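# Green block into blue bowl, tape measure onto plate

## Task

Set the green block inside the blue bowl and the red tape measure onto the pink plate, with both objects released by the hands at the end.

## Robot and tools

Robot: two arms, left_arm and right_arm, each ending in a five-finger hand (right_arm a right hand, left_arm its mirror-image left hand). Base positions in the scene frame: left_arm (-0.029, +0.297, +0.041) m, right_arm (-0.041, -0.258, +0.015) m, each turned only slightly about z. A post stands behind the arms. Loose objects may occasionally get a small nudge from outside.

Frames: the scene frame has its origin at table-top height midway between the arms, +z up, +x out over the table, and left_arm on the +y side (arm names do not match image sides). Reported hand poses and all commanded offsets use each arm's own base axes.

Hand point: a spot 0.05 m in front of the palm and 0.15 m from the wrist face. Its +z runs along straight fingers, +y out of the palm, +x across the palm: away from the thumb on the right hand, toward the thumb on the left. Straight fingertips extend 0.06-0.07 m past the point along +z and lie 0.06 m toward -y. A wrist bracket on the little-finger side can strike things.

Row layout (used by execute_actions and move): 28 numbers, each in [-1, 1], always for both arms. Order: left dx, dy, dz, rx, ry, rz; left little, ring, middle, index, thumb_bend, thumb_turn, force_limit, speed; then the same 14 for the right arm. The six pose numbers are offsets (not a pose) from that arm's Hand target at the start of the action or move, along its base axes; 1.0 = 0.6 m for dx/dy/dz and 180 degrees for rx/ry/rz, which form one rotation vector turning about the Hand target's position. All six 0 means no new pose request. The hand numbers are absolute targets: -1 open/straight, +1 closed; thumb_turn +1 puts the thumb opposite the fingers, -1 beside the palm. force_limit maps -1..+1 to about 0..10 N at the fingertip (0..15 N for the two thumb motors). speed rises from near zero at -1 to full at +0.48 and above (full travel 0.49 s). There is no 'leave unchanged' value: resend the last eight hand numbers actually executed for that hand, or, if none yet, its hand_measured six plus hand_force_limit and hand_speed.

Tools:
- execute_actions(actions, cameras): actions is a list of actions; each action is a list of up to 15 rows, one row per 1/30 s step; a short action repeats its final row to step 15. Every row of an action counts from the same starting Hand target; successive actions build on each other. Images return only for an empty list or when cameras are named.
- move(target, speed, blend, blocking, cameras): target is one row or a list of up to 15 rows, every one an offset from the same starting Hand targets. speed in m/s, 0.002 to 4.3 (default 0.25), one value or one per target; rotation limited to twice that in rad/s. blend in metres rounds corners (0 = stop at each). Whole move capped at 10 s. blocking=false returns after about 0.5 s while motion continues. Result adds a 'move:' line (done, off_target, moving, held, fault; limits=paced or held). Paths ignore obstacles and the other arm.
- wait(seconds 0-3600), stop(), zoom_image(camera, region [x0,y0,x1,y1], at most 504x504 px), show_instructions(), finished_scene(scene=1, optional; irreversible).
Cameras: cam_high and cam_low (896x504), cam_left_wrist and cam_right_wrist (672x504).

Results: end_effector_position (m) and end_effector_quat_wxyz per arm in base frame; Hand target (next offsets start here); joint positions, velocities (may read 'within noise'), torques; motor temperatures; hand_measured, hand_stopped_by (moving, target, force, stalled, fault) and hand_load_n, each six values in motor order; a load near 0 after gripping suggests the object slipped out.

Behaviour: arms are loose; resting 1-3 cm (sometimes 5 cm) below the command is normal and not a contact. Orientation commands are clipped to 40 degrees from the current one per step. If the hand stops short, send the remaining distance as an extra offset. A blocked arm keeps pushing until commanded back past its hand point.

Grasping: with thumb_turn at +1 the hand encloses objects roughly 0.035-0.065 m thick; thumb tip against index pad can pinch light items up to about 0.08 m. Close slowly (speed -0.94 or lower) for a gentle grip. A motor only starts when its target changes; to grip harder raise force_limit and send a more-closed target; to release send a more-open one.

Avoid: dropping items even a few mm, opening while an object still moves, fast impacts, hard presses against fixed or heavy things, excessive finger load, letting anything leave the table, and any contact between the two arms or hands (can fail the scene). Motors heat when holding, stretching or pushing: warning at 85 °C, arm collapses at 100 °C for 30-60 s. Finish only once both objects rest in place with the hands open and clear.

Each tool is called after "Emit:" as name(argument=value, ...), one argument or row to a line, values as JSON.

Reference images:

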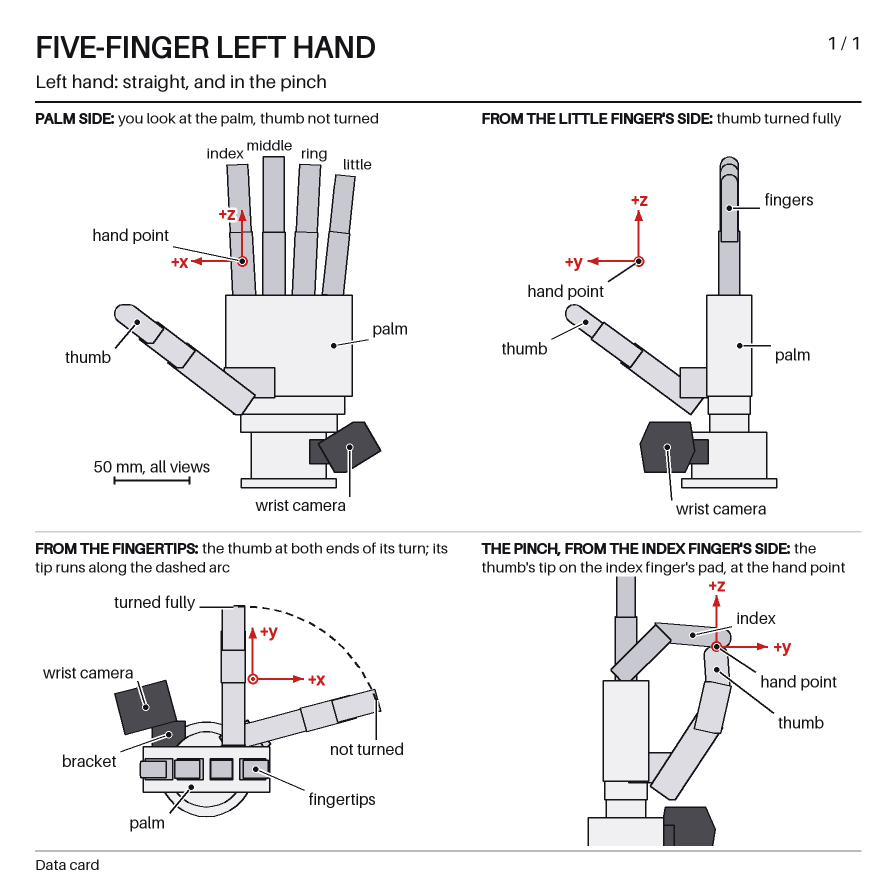

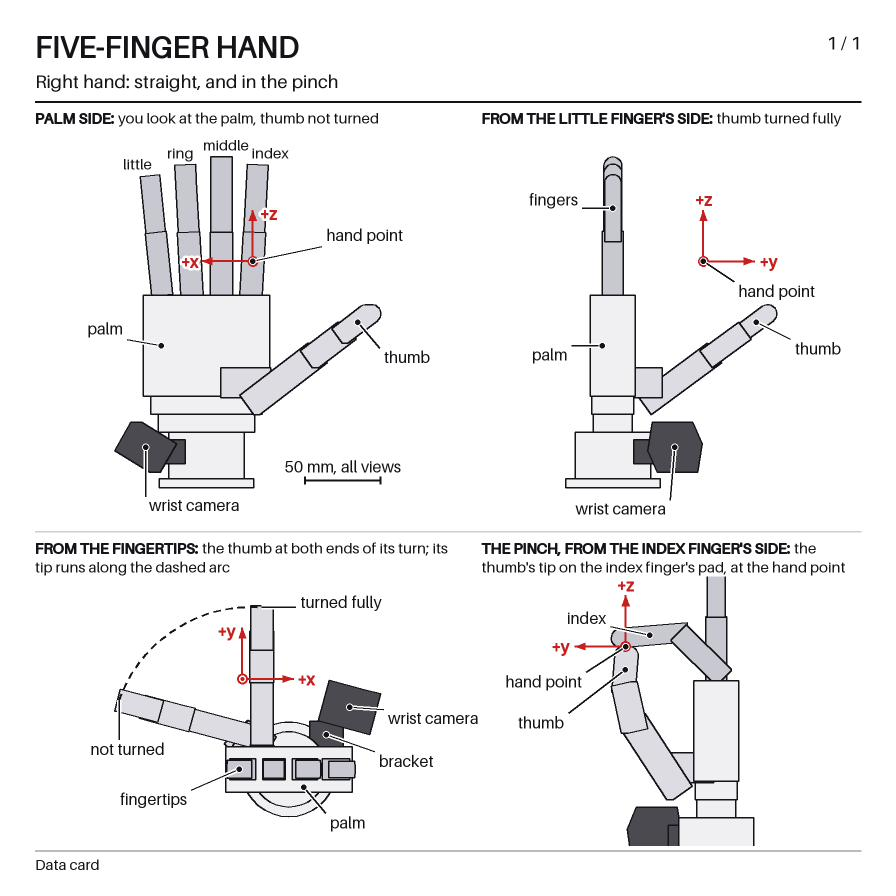

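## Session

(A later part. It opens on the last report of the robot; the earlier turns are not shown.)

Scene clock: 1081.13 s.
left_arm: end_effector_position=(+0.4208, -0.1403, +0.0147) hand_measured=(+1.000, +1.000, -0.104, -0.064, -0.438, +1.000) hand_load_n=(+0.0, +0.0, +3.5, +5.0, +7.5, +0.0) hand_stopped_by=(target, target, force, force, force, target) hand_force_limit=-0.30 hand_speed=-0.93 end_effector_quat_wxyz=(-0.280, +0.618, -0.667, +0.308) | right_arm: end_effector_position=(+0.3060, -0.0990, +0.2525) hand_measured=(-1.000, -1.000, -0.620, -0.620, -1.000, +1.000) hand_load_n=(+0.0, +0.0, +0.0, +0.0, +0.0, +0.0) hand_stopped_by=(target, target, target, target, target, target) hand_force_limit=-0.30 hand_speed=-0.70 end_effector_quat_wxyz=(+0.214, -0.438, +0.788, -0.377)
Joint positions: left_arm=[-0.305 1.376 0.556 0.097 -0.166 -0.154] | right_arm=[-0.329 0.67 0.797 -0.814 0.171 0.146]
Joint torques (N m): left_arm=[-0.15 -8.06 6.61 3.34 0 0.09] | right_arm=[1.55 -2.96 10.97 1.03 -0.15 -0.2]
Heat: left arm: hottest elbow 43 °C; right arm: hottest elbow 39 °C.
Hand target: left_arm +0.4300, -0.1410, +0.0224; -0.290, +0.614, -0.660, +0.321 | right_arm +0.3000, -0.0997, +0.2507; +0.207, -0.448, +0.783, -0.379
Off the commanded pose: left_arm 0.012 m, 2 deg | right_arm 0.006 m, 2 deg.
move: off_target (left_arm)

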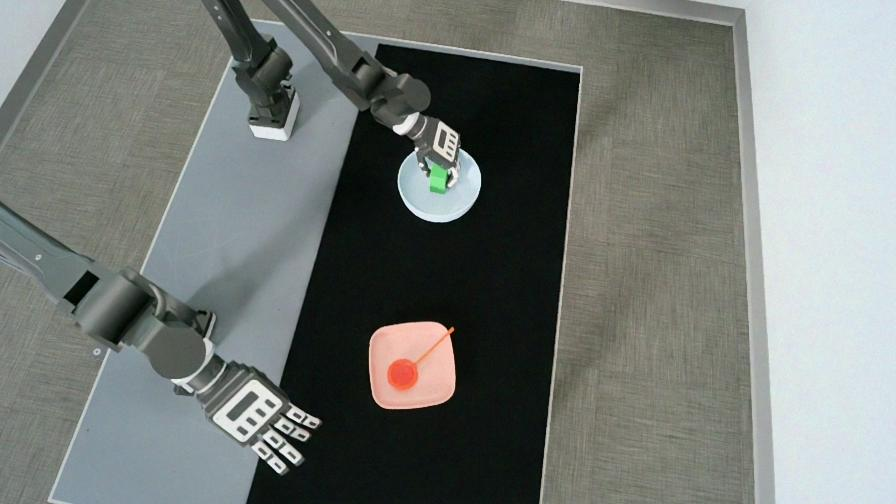

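Continue down in small steps.

Emit:
move(
  target=[0,0,-0.011,0,0,0,1,1,0.02,0.04,-0.36,1,-0.3,-0.93,0,0,0,0,0,0,-1,-1,-0.62,-0.62,-1,1,-0.3,-0.7],
  speed=0.03,
  cameras=["cam_high","cam_low"],
)

Scene clock: 1084.90 s.
left_arm: end_effector_position=(+0.4213, -0.1405, +0.0097) hand_measured=(+1.000, +1.000, -0.104, -0.064, -0.438, +1.000) hand_load_n=(+0.0, -0.5, +4.0, +5.0, +7.5, +0.0) hand_stopped_by=(target, target, force, force, force, target) hand_force_limit=-0.30 hand_speed=-0.93 end_effector_quat_wxyz=(-0.281, +0.617, -0.666, +0.310) | right_arm: end_effector_position=(+0.3060, -0.0990, +0.2525) hand_measured=(-1.000, -1.000, -0.620, -0.620, -1.000, +1.000) hand_load_n=(+0.0, -0.5, +0.0, +0.0, -0.5, +0.0) hand_stopped_by=(target, target, target, target, target, target) hand_force_limit=-0.30 hand_speed=-0.70 end_effector_quat_wxyz=(+0.214, -0.438, +0.788, -0.377)
Joint positions: left_arm=[-0.305 1.391 0.55 0.122 -0.166 -0.154] | right_arm=[-0.329 0.67 0.797 -0.814 0.171 0.146]
Joint torques (N m): left_arm=[-0.09 -8 6.38 3.4 0 0.09] | right_arm=[1.49 -3.08 10.97 1.07 -0.15 -0.2]
Heat: left arm: hottest elbow 43 °C; right arm: hottest elbow 39 °C.
Hand target: left_arm +0.4300, -0.1410, +0.0158; -0.290, +0.614, -0.660, +0.321 | right_arm +0.3000, -0.0997, +0.2507; +0.207, -0.448, +0.783, -0.379
Off the commanded pose: left_arm 0.011 m, 2 deg | right_arm 0.006 m, 2 deg.
move: off_target (left_arm)

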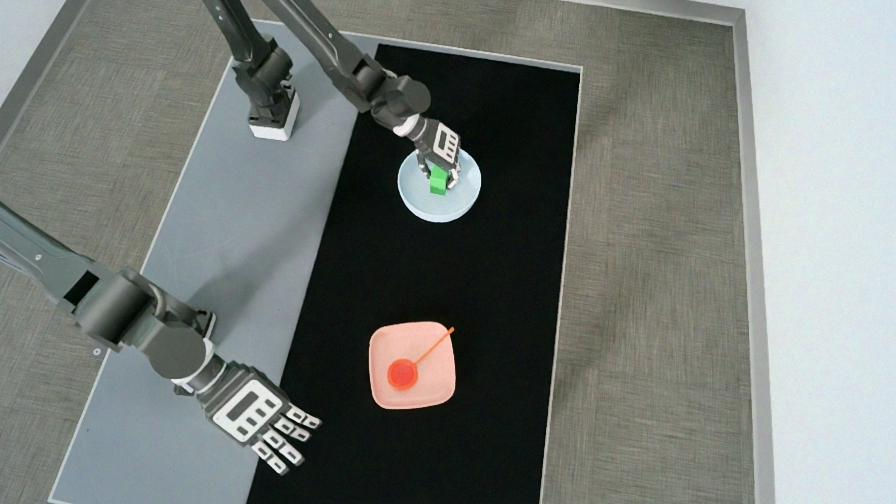

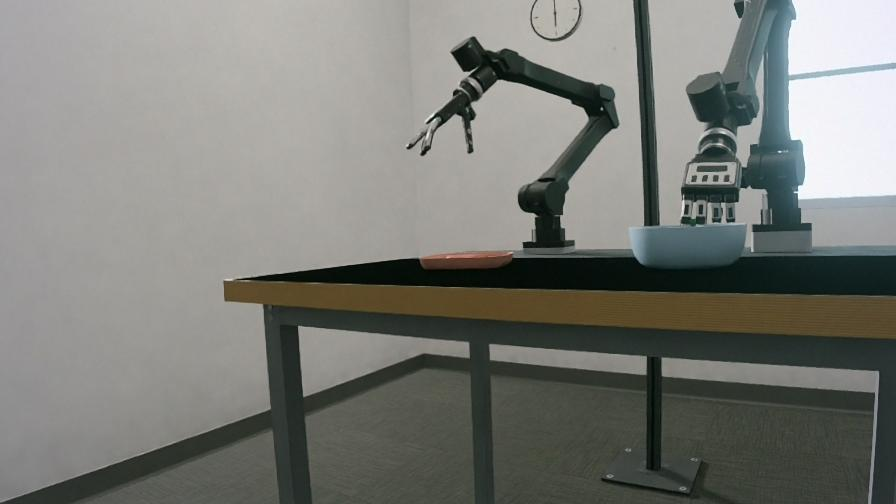

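Emit:
move(
  target=[0,0,-0.007,0,0,0,1,1,0.02,0.04,-0.36,1,-0.3,-0.93,0,0,0,0,0,0,-1,-1,-0.62,-0.62,-1,1,-0.3,-0.7],
  speed=0.03,
  cameras=["cam_high"],
)

Emit:
zoom_image(
  camera="cam_high",
  region=[360, 90, 520, 230],
)

Scene clock: 1090.07 s.
left_arm: end_effector_position=(+0.4234, -0.1411, +0.0074) hand_measured=(+1.000, +1.000, -0.104, -0.064, -0.438, +1.000) hand_load_n=(+0.0, +0.0, +3.5, +5.0, +7.5, +0.0) hand_stopped_by=(target, target, force, force, force, target) hand_force_limit=-0.30 hand_speed=-0.93 end_effector_quat_wxyz=(-0.282, +0.617, -0.665, +0.311) | right_arm: end_effector_position=(+0.3060, -0.0990, +0.2525) hand_measured=(-1.000, -1.000, -0.620, -0.620, -1.000, +1.000) hand_load_n=(+0.0, +0.0, +0.0, +0.0, +0.0, +0.0) hand_stopped_by=(target, target, target, target, target, target) hand_force_limit=-0.30 hand_speed=-0.70 end_effector_quat_wxyz=(+0.214, -0.438, +0.788, -0.377)
Joint positions: left_arm=[-0.305 1.403 0.55 0.138 -0.166 -0.154] | right_arm=[-0.329 0.67 0.797 -0.814 0.171 0.146]
Joint torques (N m): left_arm=[-0.26 -8.18 5.98 3.36 0 0.09] | right_arm=[1.61 -2.96 11 1.05 -0.14 -0.19]
Heat: left arm: hottest elbow 42 °C; right arm: hottest elbow 39 °C.
Hand target: left_arm +0.4300, -0.1410, +0.0116; -0.290, +0.614, -0.660, +0.321 | right_arm +0.3000, -0.0997, +0.2507; +0.207, -0.448, +0.783, -0.379
Off the commanded pose: left_arm 0.008 m, 2 deg | right_arm 0.006 m, 2 deg.
move: done

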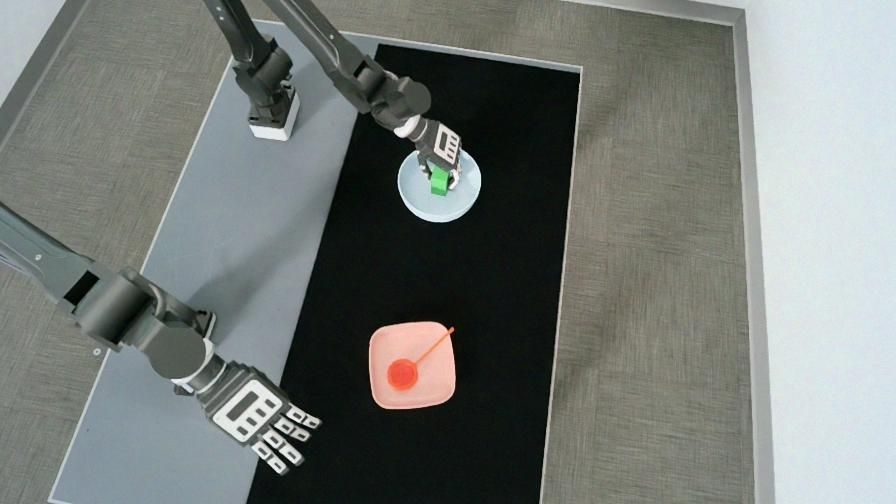

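Scaled by 3.150 from the camera's image (finer frame: 1280x720).

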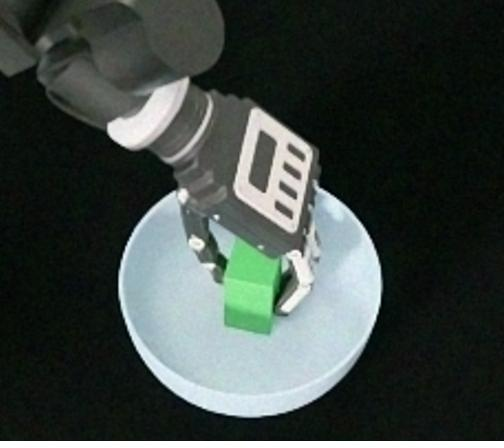

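Emit:
move(
  target=[0,0,-0.007,0,0,0,1,1,0.02,0.04,-0.36,1,-0.3,-0.93,0,0,0,0,0,0,-1,-1,-0.62,-0.62,-1,1,-0.3,-0.7],
  speed=0.03,
  cameras=["cam_high","cam_left_wrist"],
)

Scene clock: 1093.80 s.
left_arm: end_effector_position=(+0.4233, -0.1411, +0.0047) hand_measured=(+1.000, +1.000, -0.104, -0.064, -0.438, +1.000) hand_load_n=(+0.0, +0.0, +3.5, +4.5, +7.5, +0.0) hand_stopped_by=(target, target, force, force, force, target) hand_force_limit=-0.30 hand_speed=-0.93 end_effector_quat_wxyz=(-0.283, +0.617, -0.665, +0.313) | right_arm: end_effector_position=(+0.3060, -0.0990, +0.2525) hand_measured=(-1.000, -1.000, -0.620, -0.620, -1.000, +1.000) hand_load_n=(+0.0, +0.0, +0.0, +0.0, +0.0, +0.0) hand_stopped_by=(target, target, target, target, target, target) hand_force_limit=-0.30 hand_speed=-0.70 end_effector_quat_wxyz=(+0.214, -0.438, +0.788, -0.377)
Joint positions: left_arm=[-0.305 1.411 0.543 0.157 -0.166 -0.154] | right_arm=[-0.329 0.67 0.797 -0.814 0.171 0.146]
Joint torques (N m): left_arm=[-0.03 -7.82 6.01 3.29 0 0.09] | right_arm=[1.61 -2.96 10.99 1.06 -0.15 -0.2]
Heat: left arm: hottest elbow 42 °C; right arm: hottest elbow 39 °C.
Hand target: left_arm +0.4300, -0.1410, +0.0074; -0.290, +0.614, -0.660, +0.321 | right_arm +0.3000, -0.0997, +0.2507; +0.207, -0.448, +0.783, -0.379
Off the commanded pose: left_arm 0.007 m, 1 deg | right_arm 0.006 m, 2 deg.
move: done

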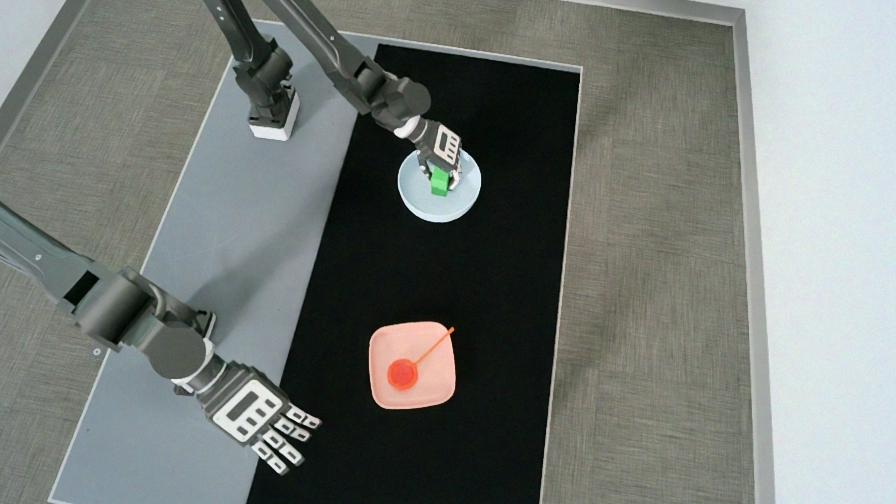

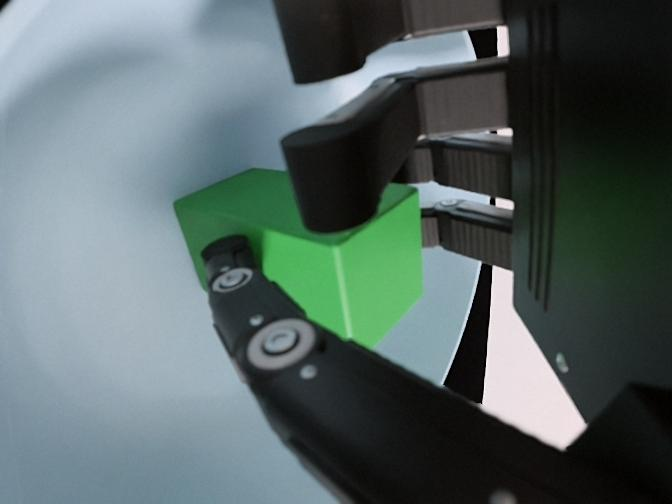

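Emit:
move(
  target=[0,0,-0.006,0,0,0,1,1,0.02,0.04,-0.36,1,-0.3,-0.93,0,0,0,0,0,0,-1,-1,-0.62,-0.62,-1,1,-0.3,-0.7],
  speed=0.03,
  cameras=["cam_high","cam_left_wrist"],
)

Emit:
zoom_image(
  camera="cam_high",
  region=[360, 90, 520, 230],
)

Scene clock: 1100.00 s.
left_arm: end_effector_position=(+0.4258, -0.1419, +0.0047) hand_measured=(+1.000, +1.000, -0.104, -0.064, -0.438, +1.000) hand_load_n=(+0.0, +0.0, +3.5, +5.0, +6.5, +0.0) hand_stopped_by=(target, target, force, force, force, target) hand_force_limit=-0.30 hand_speed=-0.93 end_effector_quat_wxyz=(-0.285, +0.616, -0.663, +0.317) | right_arm: end_effector_position=(+0.3060, -0.0990, +0.2525) hand_measured=(-1.000, -1.000, -0.620, -0.620, -1.000, +1.000) hand_load_n=(+0.0, +0.0, +0.0, +0.0, +0.0, +0.0) hand_stopped_by=(target, target, target, target, target, target) hand_force_limit=-0.30 hand_speed=-0.70 end_effector_quat_wxyz=(+0.214, -0.438, +0.788, -0.377)
Joint positions: left_arm=[-0.305 1.417 0.543 0.172 -0.166 -0.154] | right_arm=[-0.329 0.67 0.797 -0.814 0.171 0.146]
Joint torques (N m): left_arm=[0.03 -7.47 5.72 3.25 -0.02 0.09] | right_arm=[1.49 -3.02 10.96 1.05 -0.15 -0.2]
Heat: left arm: hottest elbow 41 °C; right arm: hottest elbow 39 °C.
Hand target: left_arm +0.4300, -0.1410, +0.0038; -0.290, +0.614, -0.660, +0.321 | right_arm +0.3000, -0.0997, +0.2507; +0.207, -0.448, +0.783, -0.379
Off the commanded pose: left_arm 0.004 m, 1 deg | right_arm 0.006 m, 2 deg.
move: done

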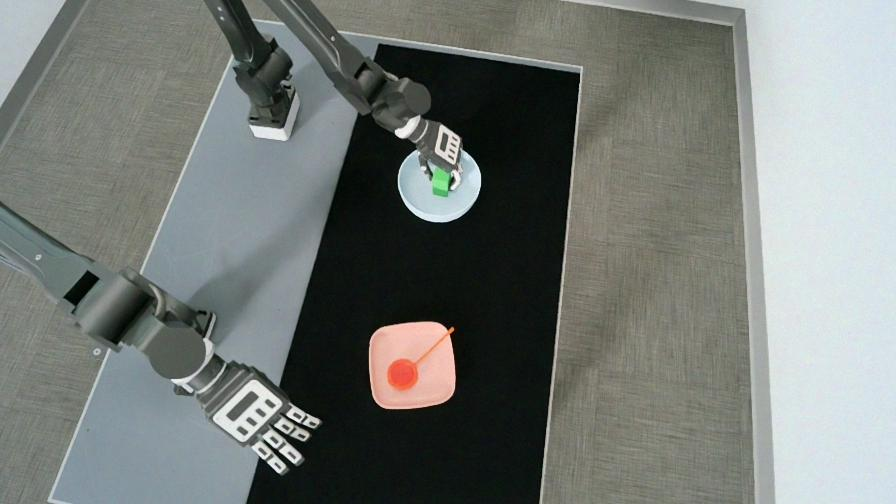

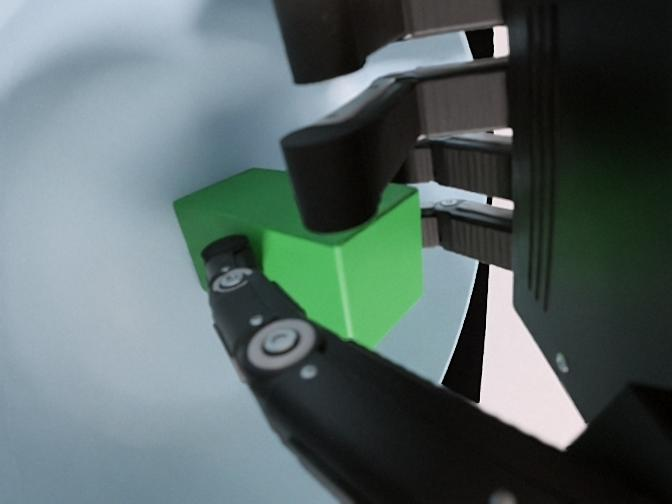

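Scaled by 3.150 from the camera's image (finer frame: 1280x720).

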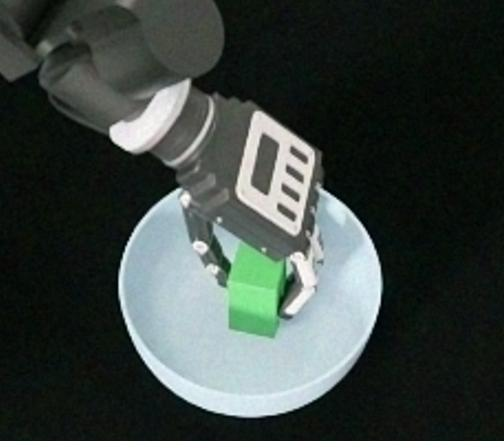

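Emit:
move(
  target=[0,0,0,0,0,0,1,1,-0.2,-0.17,-0.52,1,-0.3,-0.9,0,0,0,0,0,0,-1,-1,-0.62,-0.62,-1,1,-0.3,-0.7],
  speed=0.03,
  cameras=["cam_high","cam_left_wrist"],
)

Emit:
zoom_image(
  camera="cam_high",
  region=[360, 90, 520, 230],
)

Scene clock: 1105.07 s.
left_arm: end_effector_position=(+0.4252, -0.1421, +0.0023) hand_measured=(+1.000, +1.000, -0.200, -0.170, -0.520, +1.000) hand_load_n=(+0.0, +0.0, +0.0, +0.0, +0.0, +0.0) hand_stopped_by=(target, target, target, target, target, target) hand_force_limit=-0.30 hand_speed=-0.90 end_effector_quat_wxyz=(-0.283, +0.619, -0.662, +0.315) | right_arm: end_effector_position=(+0.3060, -0.0990, +0.2525) hand_measured=(-1.000, -1.000, -0.620, -0.620, -1.000, +1.000) hand_load_n=(+0.0, +0.0, +0.0, +0.0, +0.0, +0.0) hand_stopped_by=(target, target, target, target, target, target) hand_force_limit=-0.30 hand_speed=-0.70 end_effector_quat_wxyz=(+0.214, -0.438, +0.788, -0.377)
Joint positions: left_arm=[-0.305 1.423 0.543 0.172 -0.166 -0.161] | right_arm=[-0.329 0.67 0.797 -0.814 0.171 0.146]
Joint torques (N m): left_arm=[-0.21 -7.77 5.64 3.22 -0.02 0.1] | right_arm=[1.49 -3.02 10.99 1.06 -0.15 -0.2]
Motor temperatures (°C): left_arm=[20 24 40 25 24 21] | right_arm=[24 26 40 23 22 23]
Heat: left arm: hottest elbow 40 °C; right arm: hottest elbow 40 °C.
Hand target: left_arm +0.4300, -0.1410, +0.0038; -0.290, +0.614, -0.660, +0.321 | right_arm +0.3000, -0.0997, +0.2507; +0.207, -0.448, +0.783, -0.379
Off the commanded pose: left_arm 0.005 m, 1 deg | right_arm 0.006 m, 2 deg.
move: done

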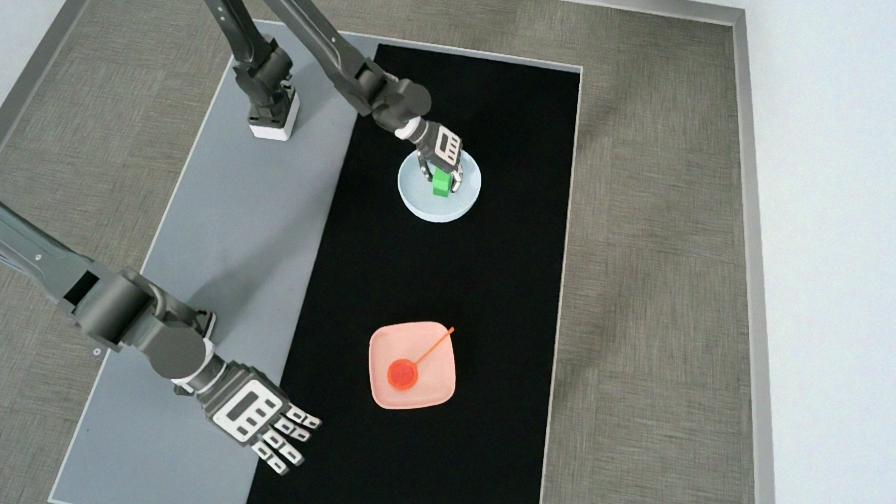

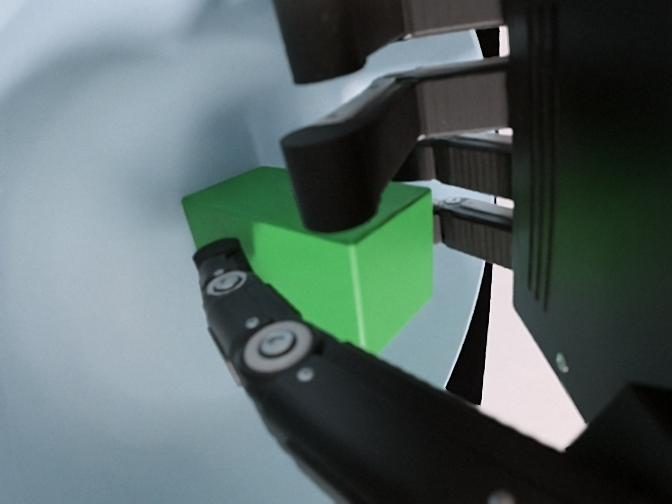

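Scaled by 3.150 from the camera's image (finer frame: 1280x720).

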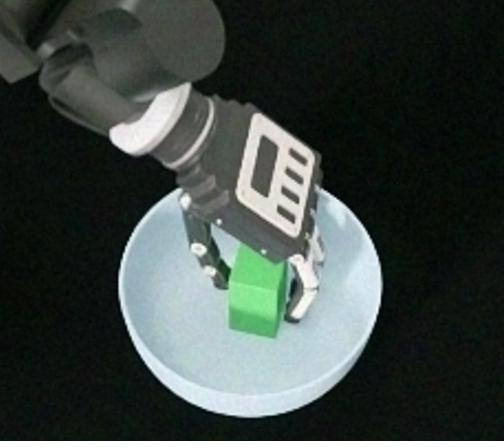

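Emit:
move(
  target=[
    [0,0,0,0,0,0,1,1,-0.33,-0.31,-0.72,1,-0.3,-0.7,0,0,0,0,0,0,-1,-1,-0.62,-0.62,-1,1,-0.3,-0.7],
    [0.015,0,0.22,0,0,0,1,1,-0.33,-0.31,-0.72,1,-0.3,-0.7,0,0,0,0,0,0,-1,-1,-0.62,-0.62,-1,1,-0.3,-0.7],
  ],
  speed=0.1,
  cameras=["cam_high","cam_low","cam_left_wrist"],
)

Emit:
zoom_image(
  camera="cam_high",
  region=[360, 90, 520, 230],
)

Scene clock: 1117.50 s.
left_arm: end_effector_position=(+0.4182, -0.1372, +0.1022) hand_measured=(+1.000, +1.000, -0.330, -0.310, -0.720, +1.000) hand_load_n=(+0.5, +0.0, +0.0, +0.0, +0.0, +0.0) hand_stopped_by=(target, target, target, target, target, target) hand_force_limit=-0.30 hand_speed=-0.70 end_effector_quat_wxyz=(-0.273, +0.624, -0.669, +0.298) | right_arm: end_effector_position=(+0.3060, -0.0990, +0.2525) hand_measured=(-1.000, -1.000, -0.620, -0.620, -1.000, +1.000) hand_load_n=(+0.0, +0.0, +0.0, +0.0, +0.0, +0.0) hand_stopped_by=(target, target, target, target, target, target) hand_force_limit=-0.30 hand_speed=-0.70 end_effector_quat_wxyz=(+0.214, -0.438, +0.788, -0.377)
Joint positions: left_arm=[-0.297 1.181 0.694 -0.264 -0.161 -0.158] | right_arm=[-0.329 0.67 0.797 -0.814 0.171 0.146]
Joint torques (N m): left_arm=[-0.21 -8.12 12.21 1.72 -0.01 0.1] | right_arm=[1.55 -3.14 10.97 1.05 -0.15 -0.21]
Heat: left arm: hottest elbow 40 °C; right arm: hottest elbow 40 °C.
Hand target: left_arm +0.4390, -0.1410, +0.1358; -0.290, +0.614, -0.660, +0.321 | right_arm +0.3000, -0.0997, +0.2507; +0.207, -0.448, +0.783, -0.379
Off the commanded pose: left_arm 0.040 m, 4 deg | right_arm 0.006 m, 2 deg.
move: off_target (left_arm)

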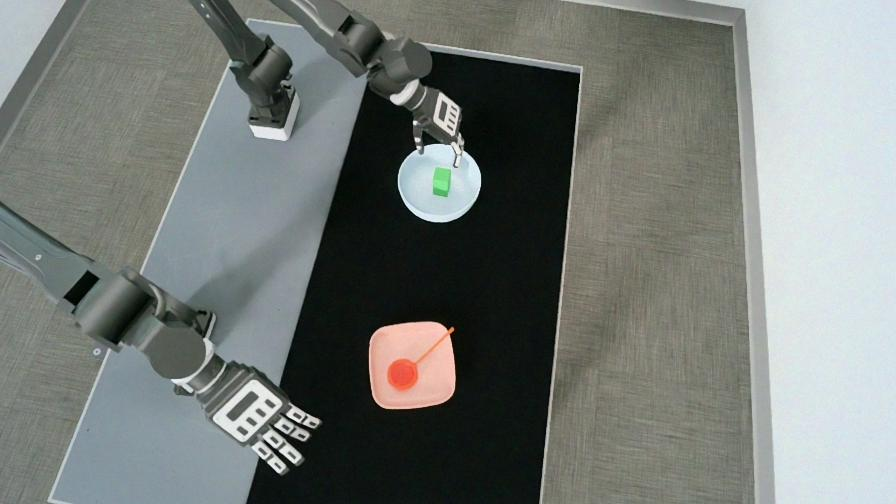

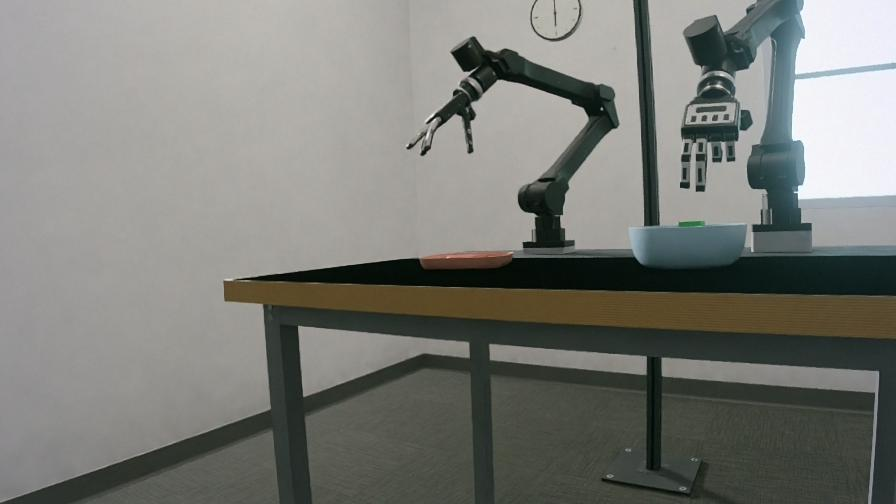

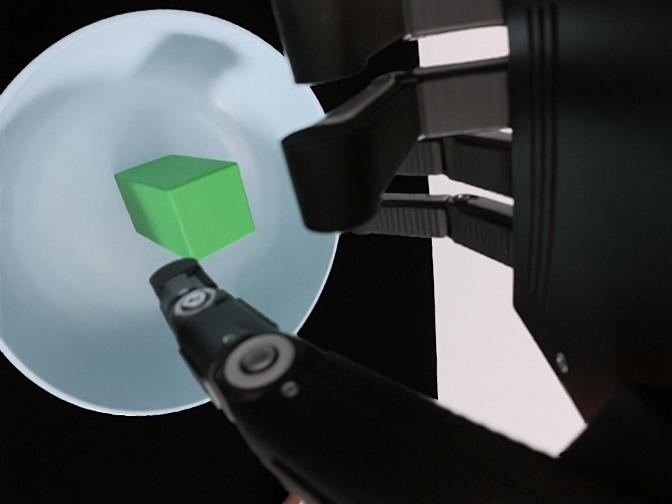

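Scaled by 3.150 from the camera's image (finer frame: 1280x720).

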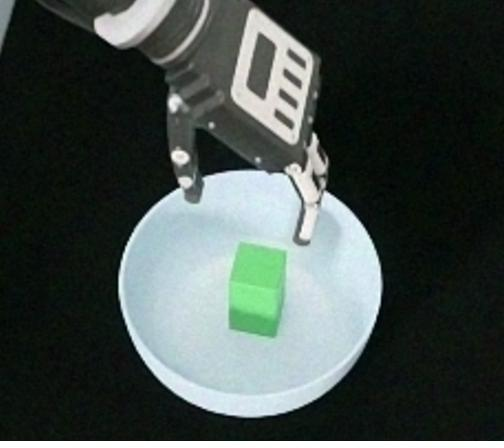

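Emit:
move(
  target=[-0.1,0.15,0.2,0,0,0,1,1,-0.33,-0.31,-0.72,1,-0.3,-0.7,0,0,0,0,0,0,-1,-1,-0.62,-0.62,-1,1,-0.3,-0.7],
  speed=0.15,
  cameras=["cam_high","cam_low"],
)

Emit:
zoom_image(
  camera="cam_high",
  region=[340, 290, 480, 430],
)

Scene clock: 1125.90 s.
left_arm: end_effector_position=(+0.3668, -0.0515, +0.2205) hand_measured=(+1.000, +1.000, -0.330, -0.310, -0.720, +1.000) hand_load_n=(+0.5, +0.0, +0.0, +0.0, +0.0, +0.0) hand_stopped_by=(target, target, target, target, target, target) hand_force_limit=-0.30 hand_speed=-0.70 end_effector_quat_wxyz=(-0.269, +0.628, -0.665, +0.301) | right_arm: end_effector_position=(+0.3060, -0.0990, +0.2525) hand_measured=(-1.000, -1.000, -0.620, -0.620, -1.000, +1.000) hand_load_n=(+0.0, +0.0, +0.0, +0.0, +0.0, +0.0) hand_stopped_by=(target, target, target, target, target, target) hand_force_limit=-0.30 hand_speed=-0.70 end_effector_quat_wxyz=(+0.214, -0.438, +0.788, -0.377)
Joint positions: left_arm=[-0.038 0.873 0.823 -0.69 0.034 0.004] | right_arm=[-0.329 0.67 0.797 -0.814 0.171 0.146]
Joint torques (N m): left_arm=[-0.26 -4.66 13.59 1.7 0.11 0.1] | right_arm=[1.55 -3.02 11 1.05 -0.15 -0.2]
Heat: left arm: hottest elbow 42 °C; right arm: hottest elbow 40 °C.
Hand target: left_arm +0.3790, -0.0510, +0.2558; -0.290, +0.614, -0.660, +0.321 | right_arm +0.3000, -0.0997, +0.2507; +0.207, -0.448, +0.783, -0.379
Off the commanded pose: left_arm 0.037 m, 4 deg | right_arm 0.006 m, 2 deg.
move: off_target (left_arm)

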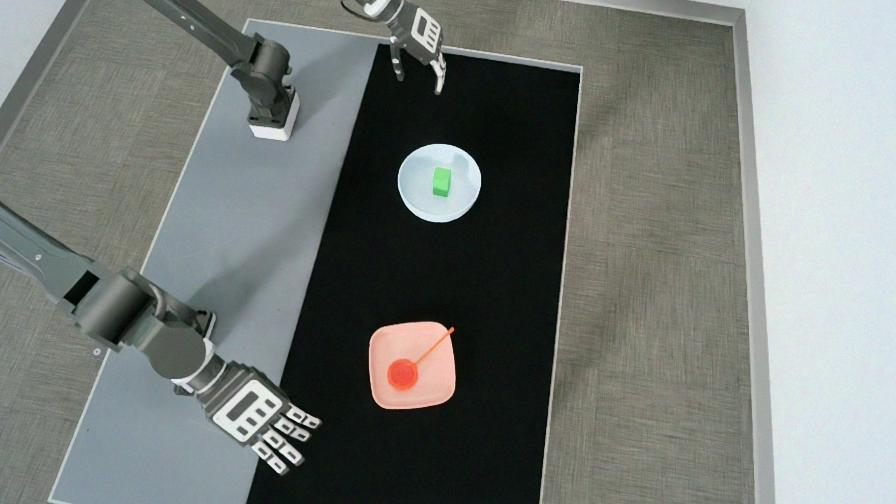

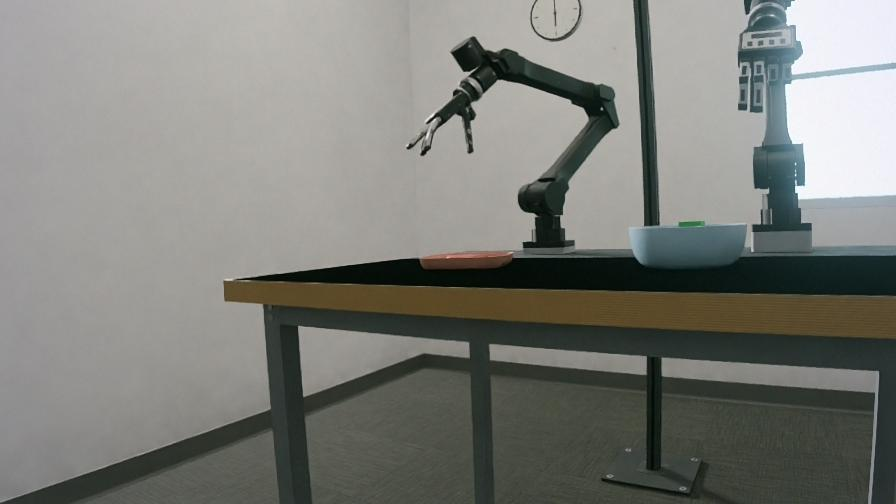

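Scaled by 3.600 from the camera's image (finer frame: 1280x720).

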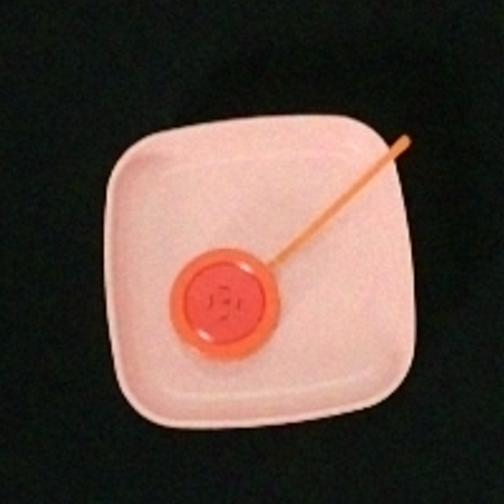

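Both objects are placed and released.

Emit:
finished_scene(
  scene=1,
)

The scene is finished: the task was done.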